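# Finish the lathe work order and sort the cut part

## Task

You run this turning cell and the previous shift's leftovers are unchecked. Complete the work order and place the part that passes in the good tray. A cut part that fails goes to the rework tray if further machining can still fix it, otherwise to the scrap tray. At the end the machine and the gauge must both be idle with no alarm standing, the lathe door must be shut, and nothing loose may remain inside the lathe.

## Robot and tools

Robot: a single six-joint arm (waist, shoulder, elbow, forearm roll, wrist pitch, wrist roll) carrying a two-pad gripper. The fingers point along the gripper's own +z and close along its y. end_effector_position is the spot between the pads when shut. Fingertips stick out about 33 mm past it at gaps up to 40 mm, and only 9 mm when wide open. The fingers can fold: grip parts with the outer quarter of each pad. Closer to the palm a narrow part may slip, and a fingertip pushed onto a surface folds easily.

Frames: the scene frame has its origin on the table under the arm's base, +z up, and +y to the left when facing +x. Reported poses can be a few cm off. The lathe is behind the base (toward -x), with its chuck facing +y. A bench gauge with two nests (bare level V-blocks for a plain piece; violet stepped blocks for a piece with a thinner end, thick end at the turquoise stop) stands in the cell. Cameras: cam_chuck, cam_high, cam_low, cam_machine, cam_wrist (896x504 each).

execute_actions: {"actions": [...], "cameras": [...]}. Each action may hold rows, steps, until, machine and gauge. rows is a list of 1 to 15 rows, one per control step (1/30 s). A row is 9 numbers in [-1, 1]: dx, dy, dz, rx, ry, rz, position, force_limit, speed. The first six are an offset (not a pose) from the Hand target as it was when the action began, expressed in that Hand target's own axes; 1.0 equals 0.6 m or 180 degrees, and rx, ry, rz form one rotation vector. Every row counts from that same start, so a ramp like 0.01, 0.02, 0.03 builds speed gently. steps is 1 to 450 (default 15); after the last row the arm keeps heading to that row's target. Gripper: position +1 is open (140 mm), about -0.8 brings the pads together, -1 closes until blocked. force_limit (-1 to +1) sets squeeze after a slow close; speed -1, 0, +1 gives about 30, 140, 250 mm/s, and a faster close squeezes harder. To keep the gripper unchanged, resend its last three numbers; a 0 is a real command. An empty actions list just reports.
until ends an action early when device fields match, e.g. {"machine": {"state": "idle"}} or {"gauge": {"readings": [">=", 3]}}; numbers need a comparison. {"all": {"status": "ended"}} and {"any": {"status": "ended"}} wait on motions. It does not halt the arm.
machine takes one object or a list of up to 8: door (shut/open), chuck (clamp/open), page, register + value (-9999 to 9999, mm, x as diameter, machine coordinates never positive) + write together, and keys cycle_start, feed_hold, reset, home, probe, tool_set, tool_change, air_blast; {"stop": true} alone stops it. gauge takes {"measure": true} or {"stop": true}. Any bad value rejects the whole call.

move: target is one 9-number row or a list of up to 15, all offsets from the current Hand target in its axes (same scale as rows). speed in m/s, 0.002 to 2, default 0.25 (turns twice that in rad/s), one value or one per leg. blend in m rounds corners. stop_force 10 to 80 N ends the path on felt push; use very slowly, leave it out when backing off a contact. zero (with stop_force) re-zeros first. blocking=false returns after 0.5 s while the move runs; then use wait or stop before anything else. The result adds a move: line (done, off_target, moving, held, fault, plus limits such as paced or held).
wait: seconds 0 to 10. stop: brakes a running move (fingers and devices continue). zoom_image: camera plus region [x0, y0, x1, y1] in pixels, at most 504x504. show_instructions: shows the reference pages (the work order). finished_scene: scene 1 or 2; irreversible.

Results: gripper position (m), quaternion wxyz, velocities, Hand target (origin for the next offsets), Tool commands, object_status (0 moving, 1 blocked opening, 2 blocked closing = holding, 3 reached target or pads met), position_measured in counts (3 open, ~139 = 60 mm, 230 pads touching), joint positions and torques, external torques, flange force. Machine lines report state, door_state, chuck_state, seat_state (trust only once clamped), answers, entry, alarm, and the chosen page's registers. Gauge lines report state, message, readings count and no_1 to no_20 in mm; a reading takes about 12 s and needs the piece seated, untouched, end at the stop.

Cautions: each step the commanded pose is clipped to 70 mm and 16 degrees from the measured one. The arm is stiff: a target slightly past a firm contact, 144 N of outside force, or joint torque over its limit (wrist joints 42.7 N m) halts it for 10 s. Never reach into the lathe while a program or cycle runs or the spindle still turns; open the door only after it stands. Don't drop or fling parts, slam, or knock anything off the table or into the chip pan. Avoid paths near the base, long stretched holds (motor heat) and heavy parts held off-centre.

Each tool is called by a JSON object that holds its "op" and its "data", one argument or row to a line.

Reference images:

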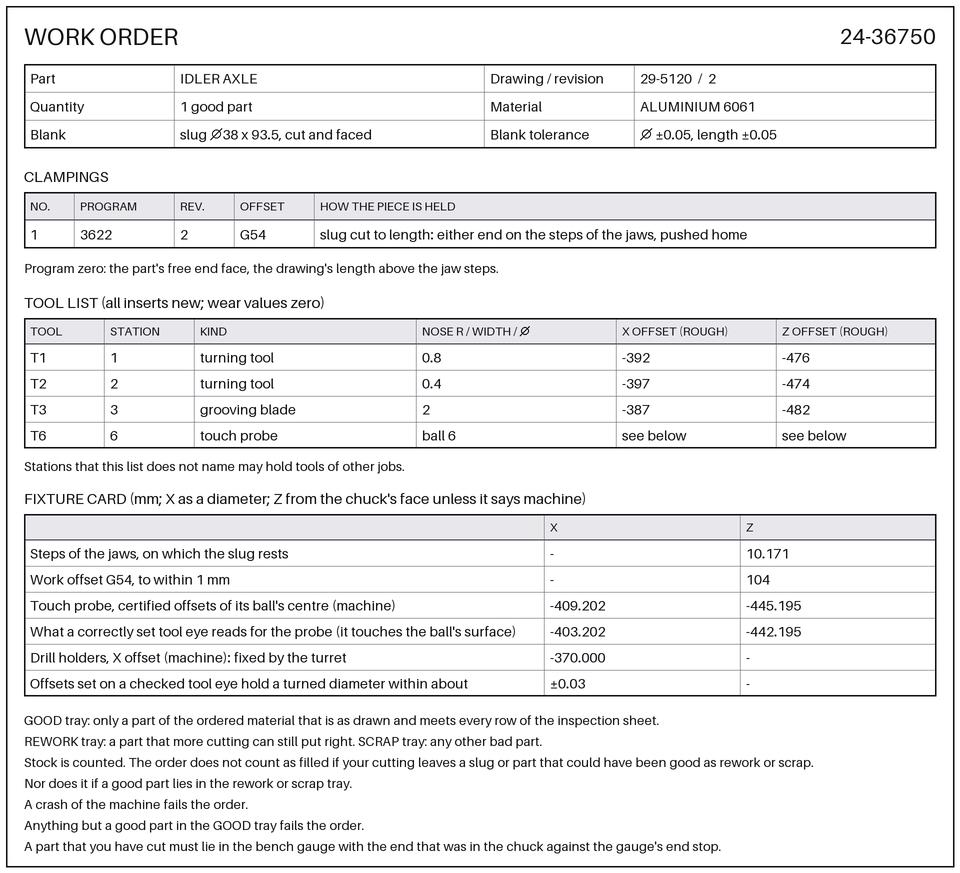

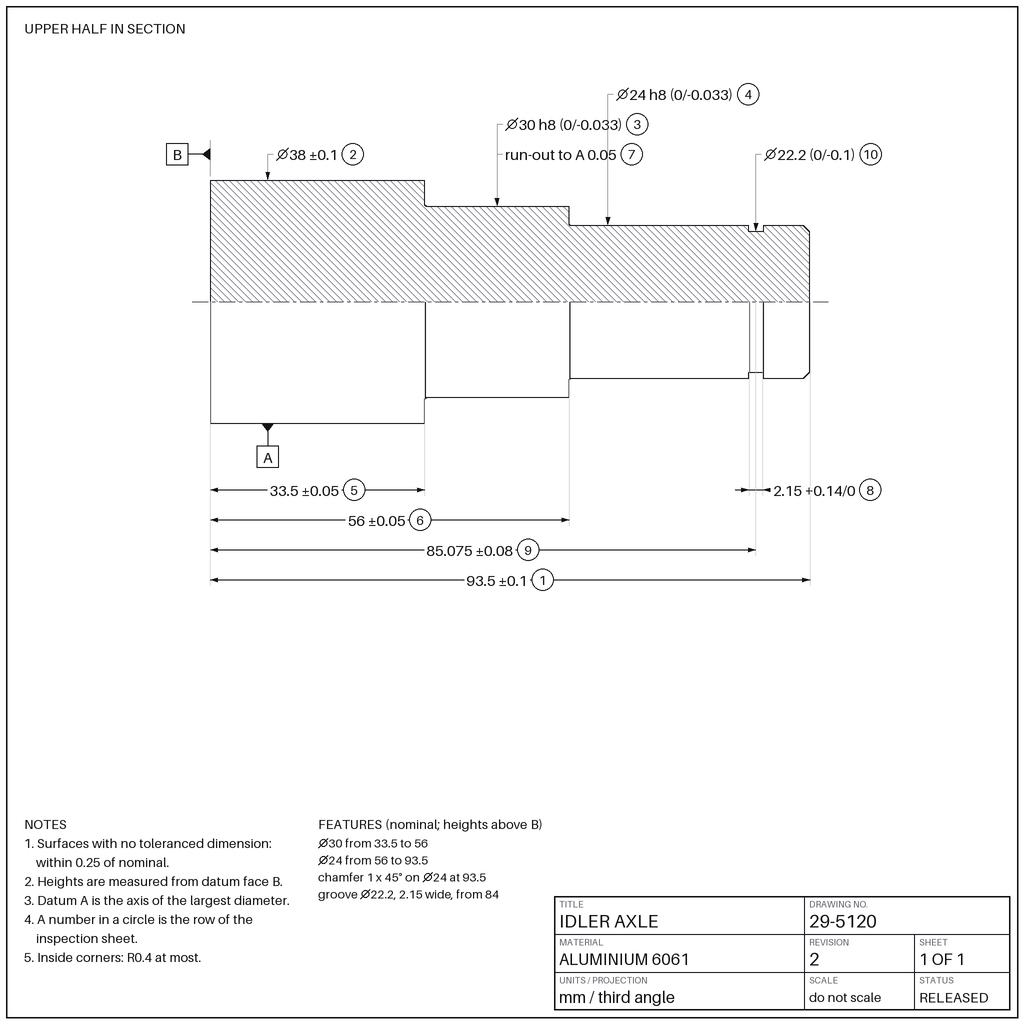

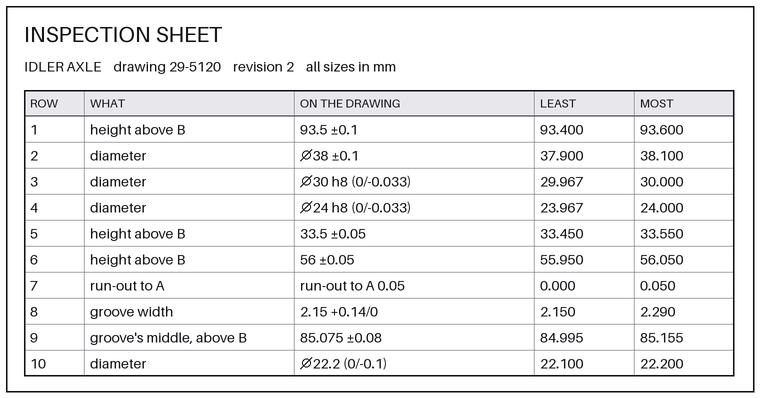

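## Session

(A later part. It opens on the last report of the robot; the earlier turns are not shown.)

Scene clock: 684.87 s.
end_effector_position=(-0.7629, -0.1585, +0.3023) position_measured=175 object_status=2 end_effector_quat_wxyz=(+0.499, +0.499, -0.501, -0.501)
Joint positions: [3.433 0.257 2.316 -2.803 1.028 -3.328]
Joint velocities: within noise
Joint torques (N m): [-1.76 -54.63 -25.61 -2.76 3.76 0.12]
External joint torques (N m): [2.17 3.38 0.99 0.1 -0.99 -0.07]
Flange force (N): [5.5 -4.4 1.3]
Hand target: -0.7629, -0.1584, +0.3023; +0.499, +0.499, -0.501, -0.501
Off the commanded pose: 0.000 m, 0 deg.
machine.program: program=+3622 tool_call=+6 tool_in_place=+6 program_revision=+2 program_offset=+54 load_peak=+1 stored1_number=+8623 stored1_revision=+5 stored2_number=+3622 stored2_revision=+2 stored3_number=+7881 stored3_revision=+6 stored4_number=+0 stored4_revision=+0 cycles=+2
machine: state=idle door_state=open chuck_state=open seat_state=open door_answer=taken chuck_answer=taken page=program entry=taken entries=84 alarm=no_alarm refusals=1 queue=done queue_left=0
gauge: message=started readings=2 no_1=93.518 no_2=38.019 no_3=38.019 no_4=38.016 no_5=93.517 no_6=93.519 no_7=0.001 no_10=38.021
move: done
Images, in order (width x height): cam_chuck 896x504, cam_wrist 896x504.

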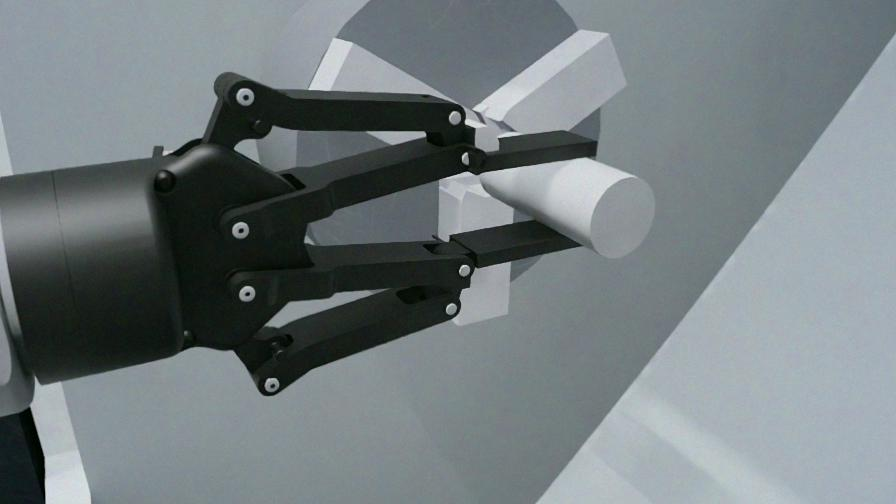

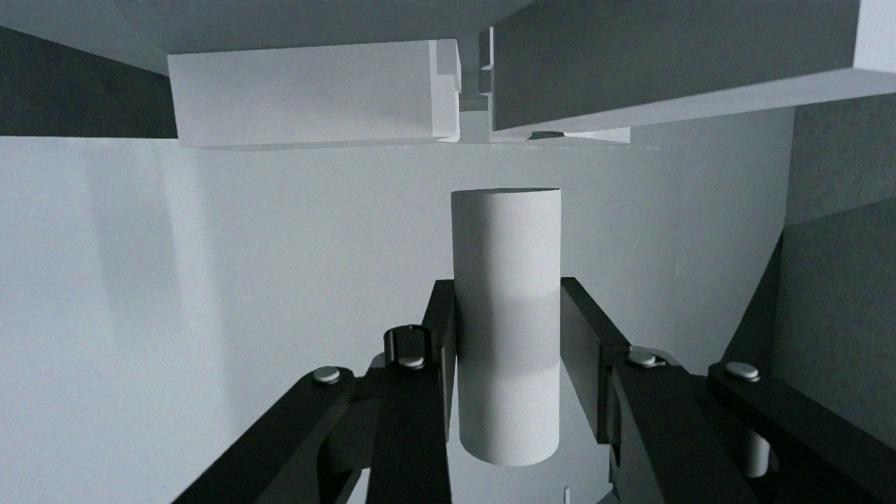

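{"op": "move", "data": {
  "target": [
    [-0.0723,0.0,-0.0132,0,0,0,-0.98,0,0],
    [-0.1383,0.001,-0.1215,0,0,0,-0.98,0,0],
    [-0.1383,-0.0038,-0.3198,0,0,0,-0.98,0,0],
    [-0.1682,0.1362,-0.3215,0,0,0,-0.98,0,0],
    [-0.2682,0.1362,-0.3882,0,0,0,-0.98,0,0],
    [-0.2682,0.1962,-0.2382,0,0,0,-0.98,0,0],
    [-0.2673,0.2462,-0.4382,0,0,0,-0.98,0,0]
  ],
  "speed": 0.2,
  "blend": [0.02,0.02,0.02,0.02,0.02,0.02,0],
  "cameras": ["cam_machine"]
}}

{"op": "move", "data": {
  "target": [-0.4417,0.005,-0.24,0.008,-0.2226,-0.0016,-0.98,0,0],
  "speed": 0.25,
  "cameras": []
}}

Scene clock: 689.93 s.
end_effector_position=(-0.4995, +0.0010, +0.4501) position_measured=175 object_status=2 end_effector_quat_wxyz=(+0.499, +0.499, -0.501, -0.501)
Joint positions: [2.961 -0.583 2.598 -3.549 0.478 -2.783]
Joint velocities: within noise
Joint torques (N m): [-2.15 12.07 -43.03 -3.01 3.7 0.02]
External joint torques (N m): [2.11 3.72 0.89 -0.15 -1.05 0.03]
Flange force (N): [0.0 0.0 0.0]
Hand target: -0.4995, +0.0010, +0.4501; +0.499, +0.499, -0.501, -0.501
Off the commanded pose: 0.000 m, 0 deg.
machine.program: program=+3622 tool_call=+6 tool_in_place=+6 program_revision=+2 program_offset=+54 load_peak=+1 stored1_number=+8623 stored1_revision=+5 stored2_number=+3622 stored2_revision=+2 stored3_number=+7881 stored3_revision=+6 stored4_number=+0 stored4_revision=+0 cycles=+2
machine: state=idle door_state=open chuck_state=open seat_state=open door_answer=taken chuck_answer=taken page=program entry=taken entries=84 alarm=no_alarm refusals=1 queue=done queue_left=0
gauge: message=started readings=2 no_1=93.518 no_2=38.019 no_3=38.019 no_4=38.016 no_5=93.517 no_6=93.519 no_7=0.001 no_10=38.021
move: done
Images, in order (width x height): cam_machine 896x504.

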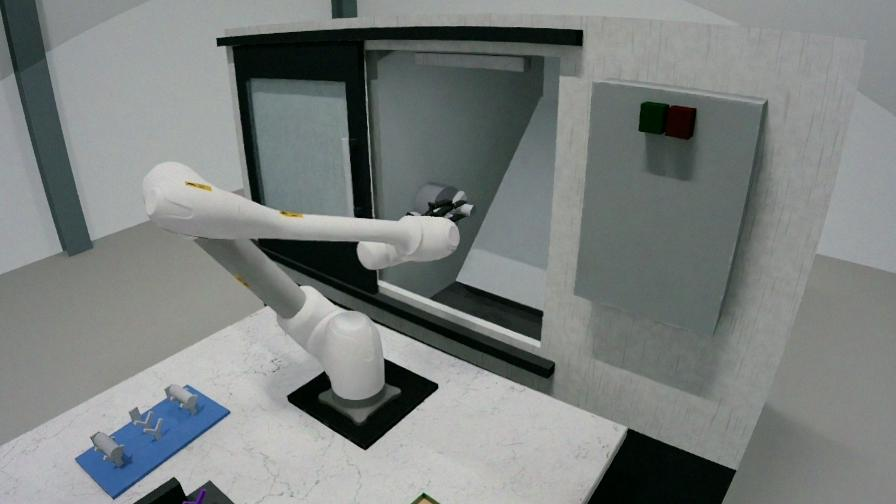

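Scene clock: 691.87 s.
end_effector_position=(-0.3545, +0.2655, +0.4531) position_measured=175 object_status=2 end_effector_quat_wxyz=(-0.290, -0.305, +0.647, +0.636)
Joint positions: [2.396 -0.766 2.625 -3.322 0.275 -2.987]
Joint velocities: within noise
Joint torques (N m): [-1.48 25.35 -45 -3.95 3.79 0.12]
External joint torques (N m): [1.54 3.37 0.94 -0.02 -1 -0.07]
Flange force (N): [0.0 0.0 0.0]
Hand target: -0.3545, +0.2655, +0.4531; -0.290, -0.305, +0.647, +0.636
Off the commanded pose: 0.000 m, 0 deg.
machine.program: program=+3622 tool_call=+6 tool_in_place=+6 program_revision=+2 program_offset=+54 load_peak=+1 stored1_number=+8623 stored1_revision=+5 stored2_number=+3622 stored2_revision=+2 stored3_number=+7881 stored3_revision=+6 stored4_number=+0 stored4_revision=+0 cycles=+2
machine: state=idle door_state=open chuck_state=open seat_state=open door_answer=taken chuck_answer=taken page=program entry=taken entries=84 alarm=no_alarm refusals=1 queue=done queue_left=0
gauge: message=started readings=2 no_1=93.518 no_2=38.019 no_3=38.019 no_4=38.016 no_5=93.517 no_6=93.519 no_7=0.001 no_10=38.021
move: done
No camera images: "cameras" was empty.

{"op": "move", "data": {
  "target": [-0.58,0,-0.234,0,-0.278,0,-0.98,0,0],
  "speed": 0.35,
  "cameras": []
}}

{"op": "move", "data": {
  "target": [0,-0.05,-0.02,0.2,0,0,-0.98,0,0],
  "speed": 0.3,
  "cameras": ["cam_machine","cam_wrist"]
}}

Scene clock: 694.97 s.
end_effector_position=(-0.0229, +0.4403, +0.4607) position_measured=175 object_status=2 end_effector_quat_wxyz=(+0.012, -0.006, +0.709, +0.706)
Joint positions: [1.498 -0.78 2.624 -3.395 0.285 -2.924]
Joint velocities: within noise
Joint torques (N m): [-1.54 25.84 -45.46 -3.48 3.87 -0.05]
External joint torques (N m): [1.75 3.35 1.07 -0.38 -1.11 0.1]
Flange force (N): [0.0 0.0 0.0]
Hand target: -0.0225, +0.4402, +0.4607; +0.011, -0.007, +0.709, +0.705
Off the commanded pose: 0.000 m, 0 deg.
machine.program: program=+3622 tool_call=+6 tool_in_place=+6 program_revision=+2 program_offset=+54 load_peak=+1 stored1_number=+8623 stored1_revision=+5 stored2_number=+3622 stored2_revision=+2 stored3_number=+7881 stored3_revision=+6 stored4_number=+0 stored4_revision=+0 cycles=+2
machine: state=idle door_state=open chuck_state=open seat_state=open door_answer=taken chuck_answer=taken page=program entry=taken entries=84 alarm=no_alarm refusals=1 queue=done queue_left=0
gauge: message=started readings=2 no_1=93.518 no_2=38.019 no_3=38.019 no_4=38.016 no_5=93.517 no_6=93.519 no_7=0.001 no_10=38.021
move: done
No camera images: "cameras" was empty.

Scene clock: 696.77 s.
end_effector_position=(-0.0218, +0.4281, +0.4307) position_measured=175 object_status=2 end_effector_quat_wxyz=(+0.013, -0.003, +0.892, +0.452)
Joint positions: [1.539 -0.711 2.307 -3.121 -0.6 -3.198]
Joint velocities: within noise
Joint torques (N m): [-1.27 18.88 -46.1 -4.3 3.11 0.01]
External joint torques (N m): [1.53 4.43 1 -0.02 -0.84 0.03]
Flange force (N): [0.0 0.0 0.0]
Hand target: -0.0218, +0.4281, +0.4308; +0.013, -0.003, +0.892, +0.452
Off the commanded pose: 0.000 m, 0 deg.
machine.program: program=+3622 tool_call=+6 tool_in_place=+6 program_revision=+2 program_offset=+54 load_peak=+1 stored1_number=+8623 stored1_revision=+5 stored2_number=+3622 stored2_revision=+2 stored3_number=+7881 stored3_revision=+6 stored4_number=+0 stored4_revision=+0 cycles=+2
machine: state=idle door_state=open chuck_state=open seat_state=open door_answer=taken chuck_answer=taken page=program entry=taken entries=84 alarm=no_alarm refusals=1 queue=done queue_left=0
gauge: message=started readings=2 no_1=93.518 no_2=38.019 no_3=38.019 no_4=38.016 no_5=93.517 no_6=93.519 no_7=0.001 no_10=38.021
move: done
Images, in order (width x height): cam_machine 896x504, cam_wrist 896x504.

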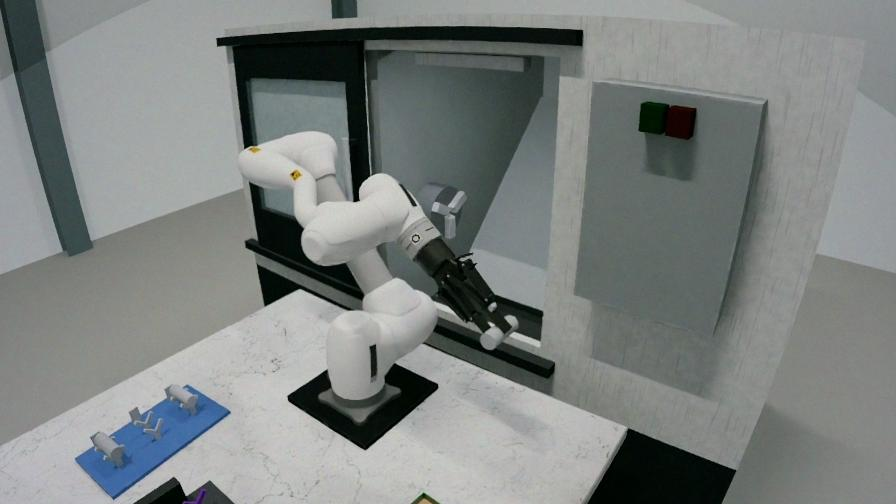

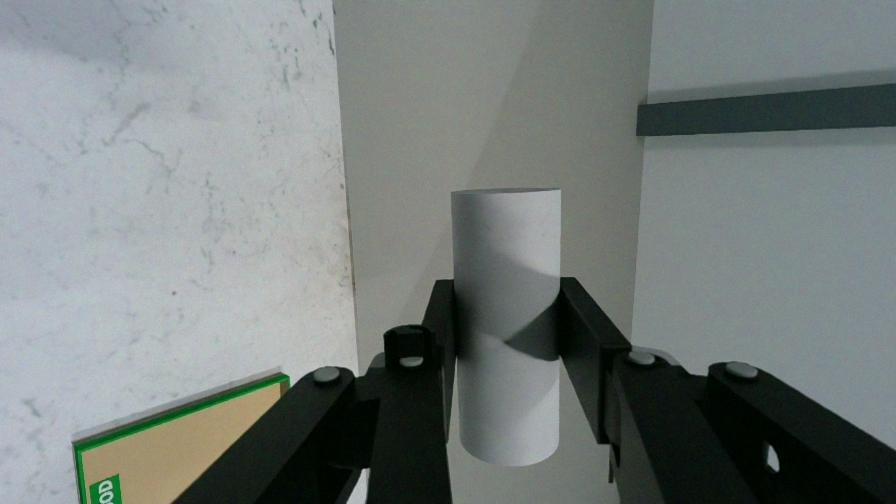

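{"op": "move", "data": {
  "target": [0,0.019,-0.03,0.2985,0,0,-0.98,0,0],
  "speed": 0.4,
  "cameras": []
}}

Scene clock: 699.90 s.
end_effector_position=(-0.0223, +0.4203, +0.4506) position_measured=175 object_status=2 end_effector_quat_wxyz=(+0.013, +0.003, +1.000, +0.000)
Joint positions: [1.569 -0.235 1.788 -3.167 -1.581 -3.145]
Joint velocities: within noise
Joint torques (N m): [-1.51 -21.79 -43.06 -4.33 -0.1 0.06]
External joint torques (N m): [1.75 2.77 0.19 -0.09 0.1 -0.06]
Flange force (N): [4.4 4.4 0.4]
Hand target: -0.0223, +0.4203, +0.4506; +0.013, +0.003, +1.000, +0.000
Off the commanded pose: 0.000 m, 0 deg.
machine.program: program=+3622 tool_call=+6 tool_in_place=+6 program_revision=+2 program_offset=+54 load_peak=+1 stored1_number=+8623 stored1_revision=+5 stored2_number=+3622 stored2_revision=+2 stored3_number=+7881 stored3_revision=+6 stored4_number=+0 stored4_revision=+0 cycles=+2
machine: state=idle door_state=open chuck_state=open seat_state=open door_answer=taken chuck_answer=taken page=program entry=taken entries=84 alarm=no_alarm refusals=1 queue=done queue_left=0
gauge: message=started readings=2 no_1=93.518 no_2=38.019 no_3=38.019 no_4=38.016 no_5=93.517 no_6=93.519 no_7=0.001 no_10=38.021
move: done
No camera images: "cameras" was empty.

{"op": "move", "data": {
  "target": [
    [-0.62,-0.067,0.083,0,0,0.25,-0.98,0,0],
    [-0.987,-0.367,0.2,0,0,0.42,-0.98,0,0]
  ],
  "speed": 0.4,
  "blend": [0.08,0],
  "cameras": ["cam_wrist","cam_low"]
}}

Scene clock: 703.30 s.
end_effector_position=(+0.5714, +0.1969, +0.3457) position_measured=175 object_status=2 end_effector_quat_wxyz=(+0.010, +0.615, +0.788, +0.008)
Joint positions: [0.278 0.074 1.698 -3.141 -1.343 -3.117]
Joint velocities: within noise
Joint torques (N m): [-1.54 -51.98 -42.71 -4.09 0.04 0.08]
External joint torques (N m): [1.35 1.99 0.72 -0.18 0.02 -0.08]
Flange force (N): [2.3 1.8 1.8]
Hand target: +0.5715, +0.1968, +0.3456; +0.010, +0.615, +0.788, +0.008
Off the commanded pose: 0.000 m, 0 deg.
machine.program: program=+3622 tool_call=+6 tool_in_place=+6 program_revision=+2 program_offset=+54 load_peak=+1 stored1_number=+8623 stored1_revision=+5 stored2_number=+3622 stored2_revision=+2 stored3_number=+7881 stored3_revision=+6 stored4_number=+0 stored4_revision=+0 cycles=+2
machine: state=idle door_state=open chuck_state=open seat_state=open door_answer=taken chuck_answer=taken page=program entry=taken entries=84 alarm=no_alarm refusals=1 queue=done queue_left=0
gauge: message=started readings=2 no_1=93.518 no_2=38.019 no_3=38.019 no_4=38.016 no_5=93.517 no_6=93.519 no_7=0.001 no_10=38.021
move: done
Images, in order (width x height): cam_low 896x504, cam_wrist 896x504.

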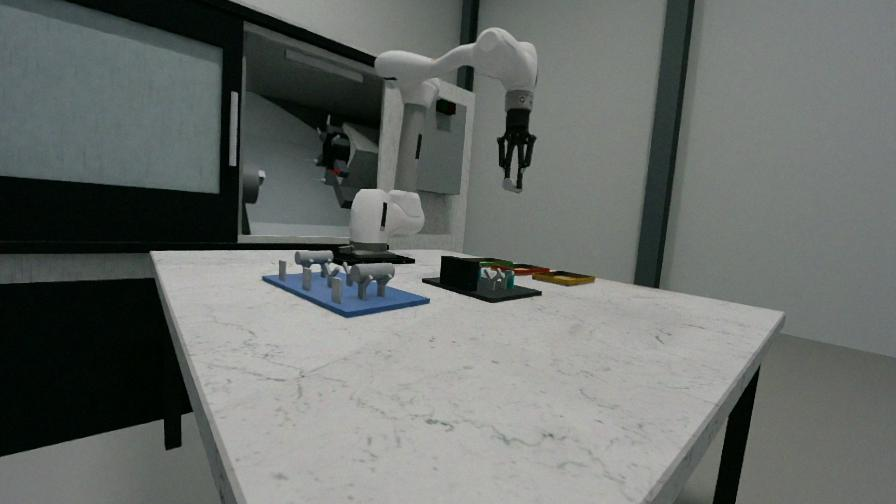

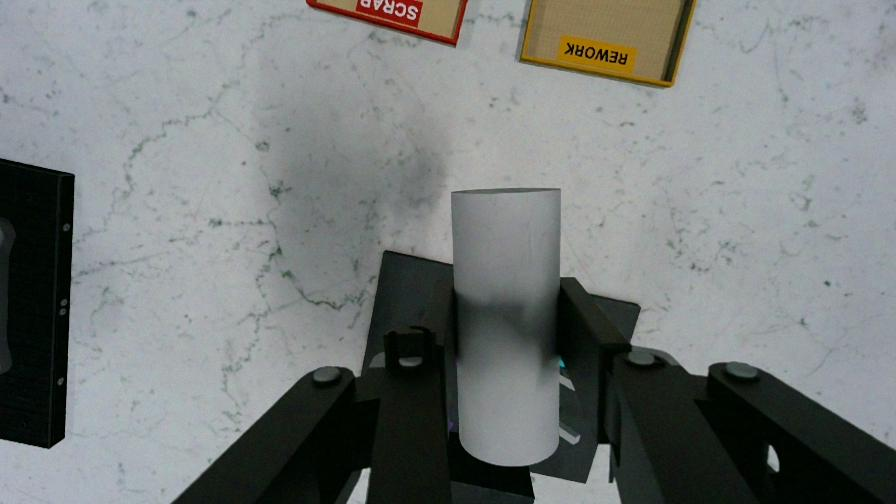

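{"op": "move", "data": {
  "target": [-0.3244,0.1127,0.3095,0,0,0.068,-0.98,0,0],
  "speed": 0.3,
  "cameras": ["cam_wrist"]
}}

Scene clock: 705.57 s.
end_effector_position=(+0.6891, +0.0246, +0.1629) position_measured=175 object_status=2 end_effector_quat_wxyz=(+0.009, +0.696, +0.718, +0.009)
Joint positions: [-0.013 0.31 1.76 -3.132 -1.046 -3.198]
Joint velocities: within noise
Joint torques (N m): [-2.54 -72.62 -37.75 -3.67 0.18 0.09]
External joint torques (N m): [2.21 2.88 0.18 -0.12 -0.12 -0.09]
Flange force (N): [3.1 4.0 2.4]
Hand target: +0.6891, +0.0245, +0.1628; +0.009, +0.696, +0.718, +0.009
Off the commanded pose: 0.000 m, 0 deg.
machine.program: program=+3622 tool_call=+6 tool_in_place=+6 program_revision=+2 program_offset=+54 load_peak=+1 stored1_number=+8623 stored1_revision=+5 stored2_number=+3622 stored2_revision=+2 stored3_number=+7881 stored3_revision=+6 stored4_number=+0 stored4_revision=+0 cycles=+2
machine: state=idle door_state=open chuck_state=open seat_state=open door_answer=taken chuck_answer=taken page=program entry=taken entries=84 alarm=no_alarm refusals=1 queue=done queue_left=0
gauge: message=started readings=2 no_1=93.518 no_2=38.019 no_3=38.019 no_4=38.016 no_5=93.517 no_6=93.519 no_7=0.001 no_10=38.021
move: done
Images, in order (width x height): cam_wrist 896x504.

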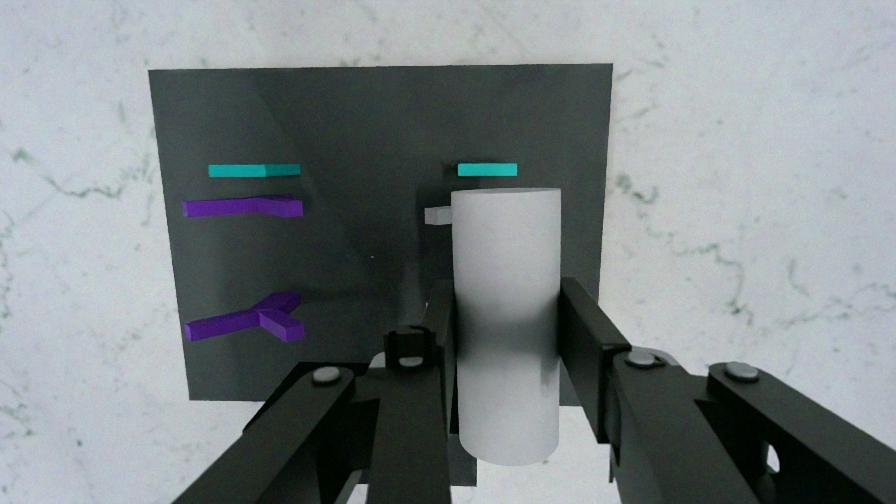

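{"op": "move", "data": {
  "target": [
    [0,-0.0076,0.08,0,0,0,-0.98,0,0],
    [0,-0.0076,0.1125,0,0,0,-0.98,0,0]
  ],
  "speed": [0.15,0.04],
  "cameras": ["cam_wrist"]
}}

{"op": "move", "data": {
  "target": [0.012,0,0,0,0,0,-0.98,0,0],
  "speed": 0.01,
  "stop_force": 10,
  "cameras": ["cam_wrist"]
}}

Scene clock: 707.57 s.
end_effector_position=(+0.6863, +0.0244, +0.0952) position_measured=175 object_status=2 end_effector_quat_wxyz=(+0.009, +0.696, +0.718, +0.009)
Joint positions: [-0.012 0.366 1.823 -3.132 -0.927 -3.199]
Joint velocities: within noise
Joint torques (N m): [-1.92 -75.53 -35.21 -3.4 0.19 0.08]
External joint torques (N m): [1.36 3.22 0.35 -0.14 -0.13 -0.08]
Flange force (N): [1.9 3.8 3.3]
Hand target: +0.6863, +0.0244, +0.0952; +0.009, +0.696, +0.718, +0.009
Off the commanded pose: 0.000 m, 0 deg.
machine.program: program=+3622 tool_call=+6 tool_in_place=+6 program_revision=+2 program_offset=+54 load_peak=+1 stored1_number=+8623 stored1_revision=+5 stored2_number=+3622 stored2_revision=+2 stored3_number=+7881 stored3_revision=+6 stored4_number=+0 stored4_revision=+0 cycles=+2
machine: state=idle door_state=open chuck_state=open seat_state=open door_answer=taken chuck_answer=taken page=program entry=taken entries=84 alarm=no_alarm refusals=1 queue=done queue_left=0
gauge: message=started readings=2 no_1=93.518 no_2=38.019 no_3=38.019 no_4=38.016 no_5=93.517 no_6=93.519 no_7=0.001 no_10=38.021
move: done
Images, in order (width x height): cam_wrist 896x504.

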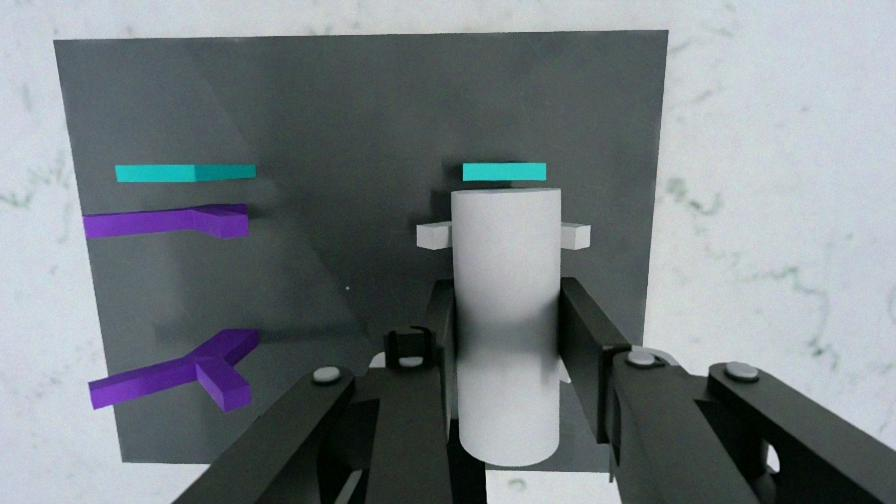

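Scene clock: 708.63 s.
end_effector_position=(+0.6861, +0.0276, +0.0952) position_measured=175 object_status=2 end_effector_quat_wxyz=(+0.009, +0.696, +0.718, +0.009)
Joint positions: [-0.008 0.366 1.824 -3.132 -0.927 -3.194]
Joint velocities: within noise
Joint torques (N m): [10.61 -72.11 -34.32 1.98 0.77 -0.11]
External joint torques (N m): [-11.14 -0.8 -0.69 -5.53 -0.71 0.11]
Flange force (N): [-16.0 0.1 -2.7]
Hand target: +0.6861, +0.0276, +0.0952; +0.009, +0.696, +0.718, +0.009 (not the last commanded pose)
Off the commanded pose: 0.004 m, 0 deg.
machine.program: program=+3622 tool_call=+6 tool_in_place=+6 program_revision=+2 program_offset=+54 load_peak=+1 stored1_number=+8623 stored1_revision=+5 stored2_number=+3622 stored2_revision=+2 stored3_number=+7881 stored3_revision=+6 stored4_number=+0 stored4_revision=+0 cycles=+2
machine: state=idle door_state=open chuck_state=open seat_state=open door_answer=taken chuck_answer=taken page=program entry=taken entries=84 alarm=no_alarm refusals=1 queue=done queue_left=0
gauge: message=started readings=2 no_1=93.518 no_2=38.019 no_3=38.019 no_4=38.016 no_5=93.517 no_6=93.519 no_7=0.001 no_10=38.021
move: contact
Images, in order (width x height): cam_wrist 896x504.

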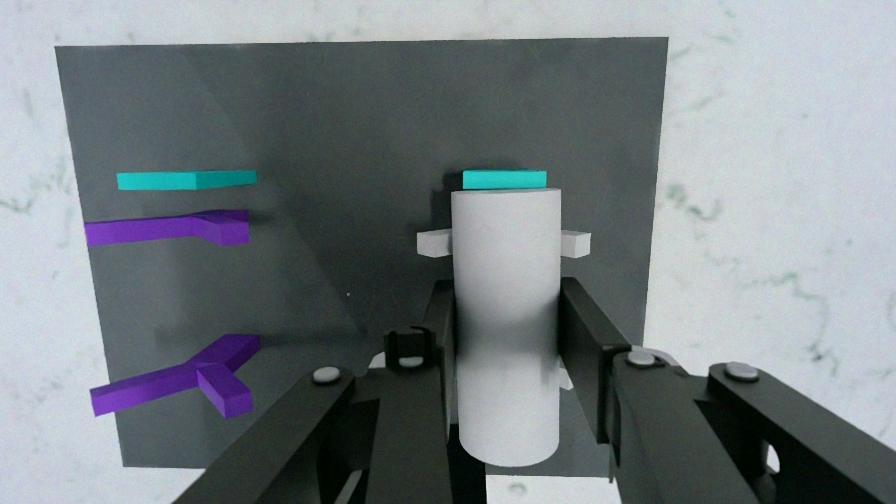

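{"op": "move", "data": {
  "target": [
    [-0.0005,-0.0016,0,0,0,0,-0.98,0,0],
    [-0.0005,-0.0016,0.008,0,0,0,-0.98,0,0]
  ],
  "speed": 0.01,
  "stop_force": 10,
  "cameras": []
}}

{"op": "move", "data": {
  "target": [0,0,0,0,0,0,0.0,-1,-1],
  "cameras": ["cam_wrist","cam_low"]
}}

Scene clock: 710.27 s.
end_effector_position=(+0.6853, +0.0274, +0.0942) position_measured=175 object_status=2 end_effector_quat_wxyz=(+0.009, +0.696, +0.718, +0.009)
Joint positions: [-0.008 0.365 1.826 -3.132 -0.924 -3.194]
Joint velocities: within noise
Joint torques (N m): [4.48 -56.14 -22.34 -1 -0.26 -0.4]
External joint torques (N m): [-5.06 -16.87 -12.66 -2.55 0.32 0.4]
Flange force (N): [-6.6 2.8 -25.4]
Hand target: +0.6853, +0.0274, +0.0942; +0.009, +0.696, +0.718, +0.009 (not the last commanded pose)
Off the commanded pose: 0.004 m, 0 deg.
machine.program: program=+3622 tool_call=+6 tool_in_place=+6 program_revision=+2 program_offset=+54 load_peak=+1 stored1_number=+8623 stored1_revision=+5 stored2_number=+3622 stored2_revision=+2 stored3_number=+7881 stored3_revision=+6 stored4_number=+0 stored4_revision=+0 cycles=+2
machine: state=idle door_state=open chuck_state=open seat_state=open door_answer=taken chuck_answer=taken page=program entry=taken entries=84 alarm=no_alarm refusals=1 queue=done queue_left=0
gauge: message=started readings=2 no_1=93.518 no_2=38.019 no_3=38.019 no_4=38.016 no_5=93.517 no_6=93.519 no_7=0.001 no_10=38.021
move: contact; path passed 1 of 2 targets
No camera images: "cameras" was empty.

Scene clock: 711.50 s.
end_effector_position=(+0.6853, +0.0274, +0.0942) position_measured=129 object_status=0 end_effector_quat_wxyz=(+0.009, +0.696, +0.718, +0.009)
Joint positions: [-0.008 0.365 1.826 -3.132 -0.924 -3.194]
Joint velocities: within noise
Joint torques (N m): [-2.1 -73.13 -33.8 -3.44 0.08 0.05]
External joint torques (N m): [1.59 0.77 -0.99 -0.08 -0.01 -0.05]
Flange force (N): [2.3 3.2 0.1]
Hand target: +0.6853, +0.0274, +0.0942; +0.009, +0.696, +0.718, +0.009
Off the commanded pose: 0.000 m, 0 deg.
machine.program: program=+3622 tool_call=+6 tool_in_place=+6 program_revision=+2 program_offset=+54 load_peak=+1 stored1_number=+8623 stored1_revision=+5 stored2_number=+3622 stored2_revision=+2 stored3_number=+7881 stored3_revision=+6 stored4_number=+0 stored4_revision=+0 cycles=+2
machine: state=idle door_state=open chuck_state=open seat_state=open door_answer=taken chuck_answer=taken page=program entry=taken entries=84 alarm=no_alarm refusals=1 queue=done queue_left=0
gauge: message=started readings=2 no_1=93.518 no_2=38.019 no_3=38.019 no_4=38.016 no_5=93.517 no_6=93.519 no_7=0.001 no_10=38.021
move: done
Images, in order (width x height): cam_low 896x504, cam_wrist 896x504.

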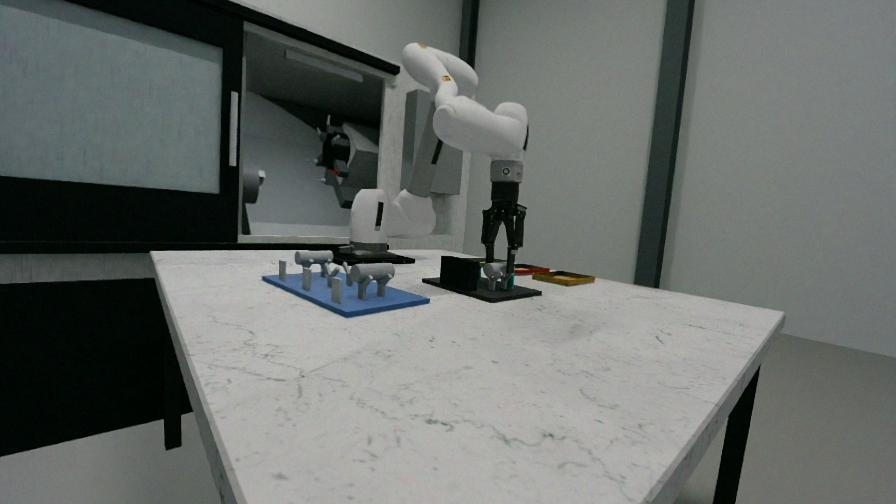

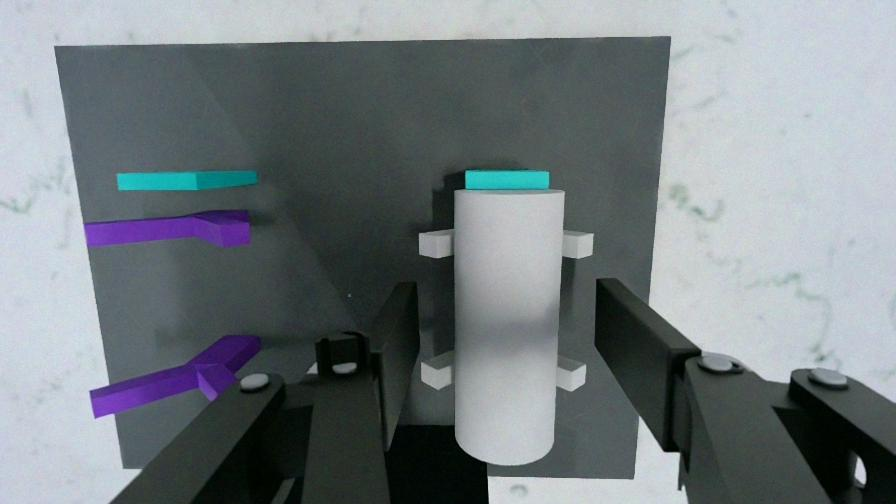

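{"op": "execute_actions", "data": {
  "actions": [
    {"gauge":{"measure":true},"machine":{"door":"shut"},"steps":420,"until":{"gauge":{"readings":[">",2]}}}
  ],
  "cameras": ["cam_wrist"]
}}

Scene clock: 724.37 s.
end_effector_position=(+0.6853, +0.0274, +0.0942) position_measured=129 object_status=3 end_effector_quat_wxyz=(+0.009, +0.696, +0.718, +0.009)
Joint positions: [-0.008 0.365 1.826 -3.132 -0.924 -3.194]
Joint velocities: within noise
Joint torques (N m): [-2.3 -73.7 -33.8 -3.39 0.04 0.1]
External joint torques (N m): [1.86 0.54 -1.22 -0.16 0.03 -0.1]
Flange force (N): [2.6 3.3 -0.2]
Hand target: +0.6853, +0.0274, +0.0942; +0.009, +0.696, +0.718, +0.009
Tool commands: gripper/position=+0.0 gripper/force_limit=-1.0 gripper/speed=-1.0
Off the commanded pose: 0.000 m, 0 deg.
machine.program: program=+3622 tool_call=+6 tool_in_place=+6 program_revision=+2 program_offset=+54 load_peak=+1 stored1_number=+8623 stored1_revision=+5 stored2_number=+3622 stored2_revision=+2 stored3_number=+7881 stored3_revision=+6 stored4_number=+0 stored4_revision=+0 cycles=+2
machine: state=idle door_state=shut chuck_state=open seat_state=open door_answer=taken chuck_answer=taken page=program entry=taken entries=84 alarm=no_alarm refusals=1 queue=done queue_left=0
gauge: message=started readings=3 no_1=93.519 no_2=38.017 no_3=29.979 no_4=23.978 no_5=33.487 no_6=55.989 no_7=0.026 no_8=2.221 no_9=85.063 no_10=22.140
Images, in order (width x height): cam_wrist 896x504.

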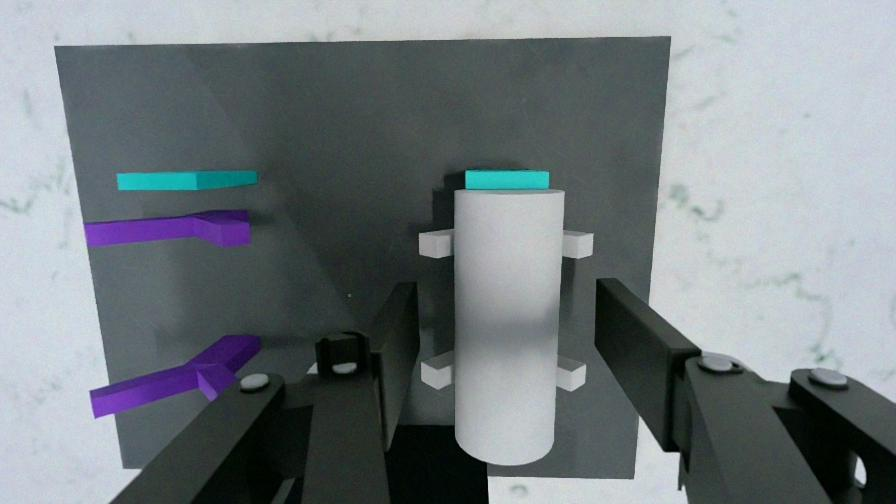

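{"op": "execute_actions", "data": {
  "actions": [
    {"rows":[[0,0,0,0,0,0,-1,0,-1]],"steps":60}
  ],
  "cameras": []
}}

{"op": "move", "data": {
  "target": [
    [-0.005,0,-0.1,0,0,0,-1,0,-1],
    [0.05,-0.2,-0.4,0,0,0,-1,0,-1],
    [0.38,-0.62,-0.48,0,0,0,-1,0,-1]
  ],
  "speed": [0.1,0.25,0.35],
  "blend": [0.01,0.03,0],
  "cameras": ["cam_wrist","cam_high"]
}}

Scene clock: 728.33 s.
end_effector_position=(+0.6853, +0.0274, +0.0942) position_measured=175 object_status=2 end_effector_quat_wxyz=(+0.009, +0.696, +0.718, +0.009)
Joint positions: [-0.008 0.365 1.826 -3.132 -0.924 -3.194]
Joint velocities: within noise
Joint torques (N m): [-1.5 -57.63 -34.28 -3.54 6.44 -0.73]
External joint torques (N m): [1.05 -15.13 -0.63 0 -6.38 0.73]
Flange force (N): [2.7 -14.2 -26.5]
Hand target: +0.6853, +0.0274, +0.0942; +0.009, +0.696, +0.718, +0.009
Off the commanded pose: 0.000 m, 0 deg.
machine.program: program=+3622 tool_call=+6 tool_in_place=+6 program_revision=+2 program_offset=+54 load_peak=+1 stored1_number=+8623 stored1_revision=+5 stored2_number=+3622 stored2_revision=+2 stored3_number=+7881 stored3_revision=+6 stored4_number=+0 stored4_revision=+0 cycles=+2
machine: state=idle door_state=shut chuck_state=open seat_state=open door_answer=taken chuck_answer=taken page=program entry=taken entries=84 alarm=no_alarm refusals=1 queue=done queue_left=0
gauge: message=started readings=3 no_1=93.519 no_2=38.017 no_3=29.979 no_4=23.978 no_5=33.487 no_6=55.989 no_7=0.026 no_8=2.221 no_9=85.063 no_10=22.140
No camera images: "cameras" was empty.

Scene clock: 731.27 s.
end_effector_position=(+0.2989, +0.2432, +0.3724) position_measured=175 object_status=2 end_effector_quat_wxyz=(+0.009, +0.696, +0.718, +0.009)
Joint positions: [0.602 -0.298 1.975 -3.15 -1.439 -2.577]
Joint velocities: within noise
Joint torques (N m): [-1.9 -14.44 -43.01 -4.15 0.06 0.12]
External joint torques (N m): [1.95 2.51 0.38 -0.21 0.02 -0.12]
Flange force (N): [6.6 0.5 1.2]
Hand target: +0.2989, +0.2433, +0.3723; +0.009, +0.696, +0.718, +0.009
Off the commanded pose: 0.000 m, 0 deg.
machine.program: program=+3622 tool_call=+6 tool_in_place=+6 program_revision=+2 program_offset=+54 load_peak=+1 stored1_number=+8623 stored1_revision=+5 stored2_number=+3622 stored2_revision=+2 stored3_number=+7881 stored3_revision=+6 stored4_number=+0 stored4_revision=+0 cycles=+2
machine: state=idle door_state=shut chuck_state=open seat_state=open door_answer=taken chuck_answer=taken page=program entry=taken entries=84 alarm=no_alarm refusals=1 queue=done queue_left=0
gauge: message=started readings=3 no_1=93.519 no_2=38.017 no_3=29.979 no_4=23.978 no_5=33.487 no_6=55.989 no_7=0.026 no_8=2.221 no_9=85.063 no_10=22.140
move: done
Images, in order (width x height): cam_high 896x504, cam_wrist 896x504.

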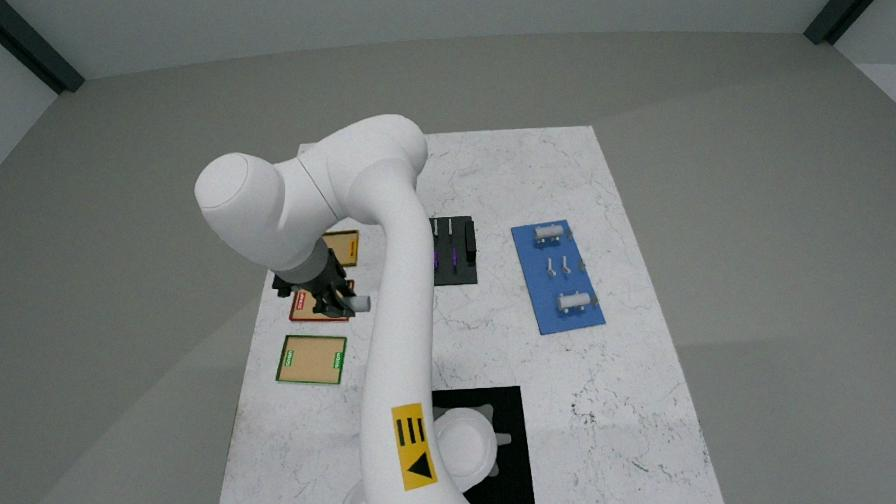

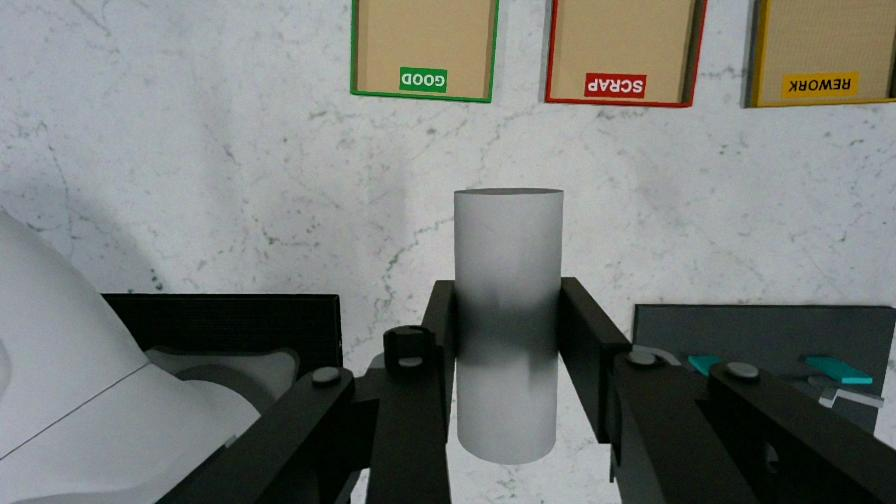

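{"op": "move", "data": {
  "target": [0.345,-0.106,0.287,0,0,0,-1,0,-1],
  "speed": 0.25,
  "cameras": ["cam_wrist","cam_low"]
}}

Scene clock: 733.77 s.
end_effector_position=(+0.2331, +0.4481, +0.1984) position_measured=175 object_status=2 end_effector_quat_wxyz=(+0.009, +0.696, +0.718, +0.009)
Joint positions: [1.041 0.002 2.05 -3.163 -1.07 -2.13]
Joint velocities: within noise
Joint torques (N m): [-2.19 -42.44 -38.25 -3.8 0.07 0]
External joint torques (N m): [2.18 3.55 0.28 -0.13 0 0.01]
Flange force (N): [7.0 -1.3 3.3]
Hand target: +0.2331, +0.4481, +0.1984; +0.009, +0.696, +0.718, +0.009
Off the commanded pose: 0.000 m, 0 deg.
machine.program: program=+3622 tool_call=+6 tool_in_place=+6 program_revision=+2 program_offset=+54 load_peak=+1 stored1_number=+8623 stored1_revision=+5 stored2_number=+3622 stored2_revision=+2 stored3_number=+7881 stored3_revision=+6 stored4_number=+0 stored4_revision=+0 cycles=+2
machine: state=idle door_state=shut chuck_state=open seat_state=open door_answer=taken chuck_answer=taken page=program entry=taken entries=84 alarm=no_alarm refusals=1 queue=done queue_left=0
gauge: message=started readings=3 no_1=93.519 no_2=38.017 no_3=29.979 no_4=23.978 no_5=33.487 no_6=55.989 no_7=0.026 no_8=2.221 no_9=85.063 no_10=22.140
move: done
Images, in order (width x height): cam_low 896x504, cam_wrist 896x504.

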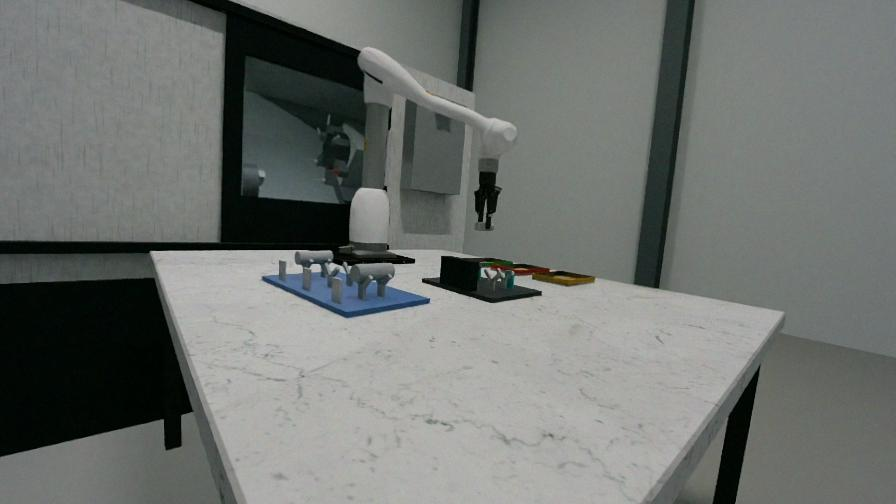

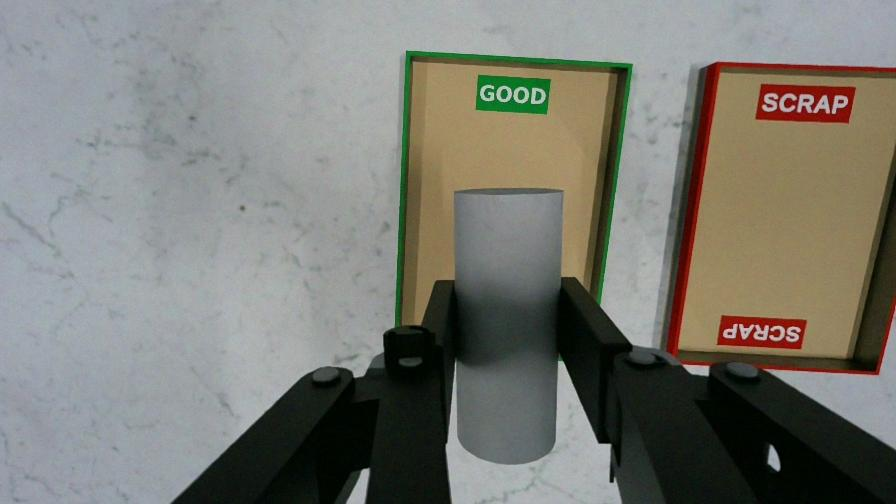

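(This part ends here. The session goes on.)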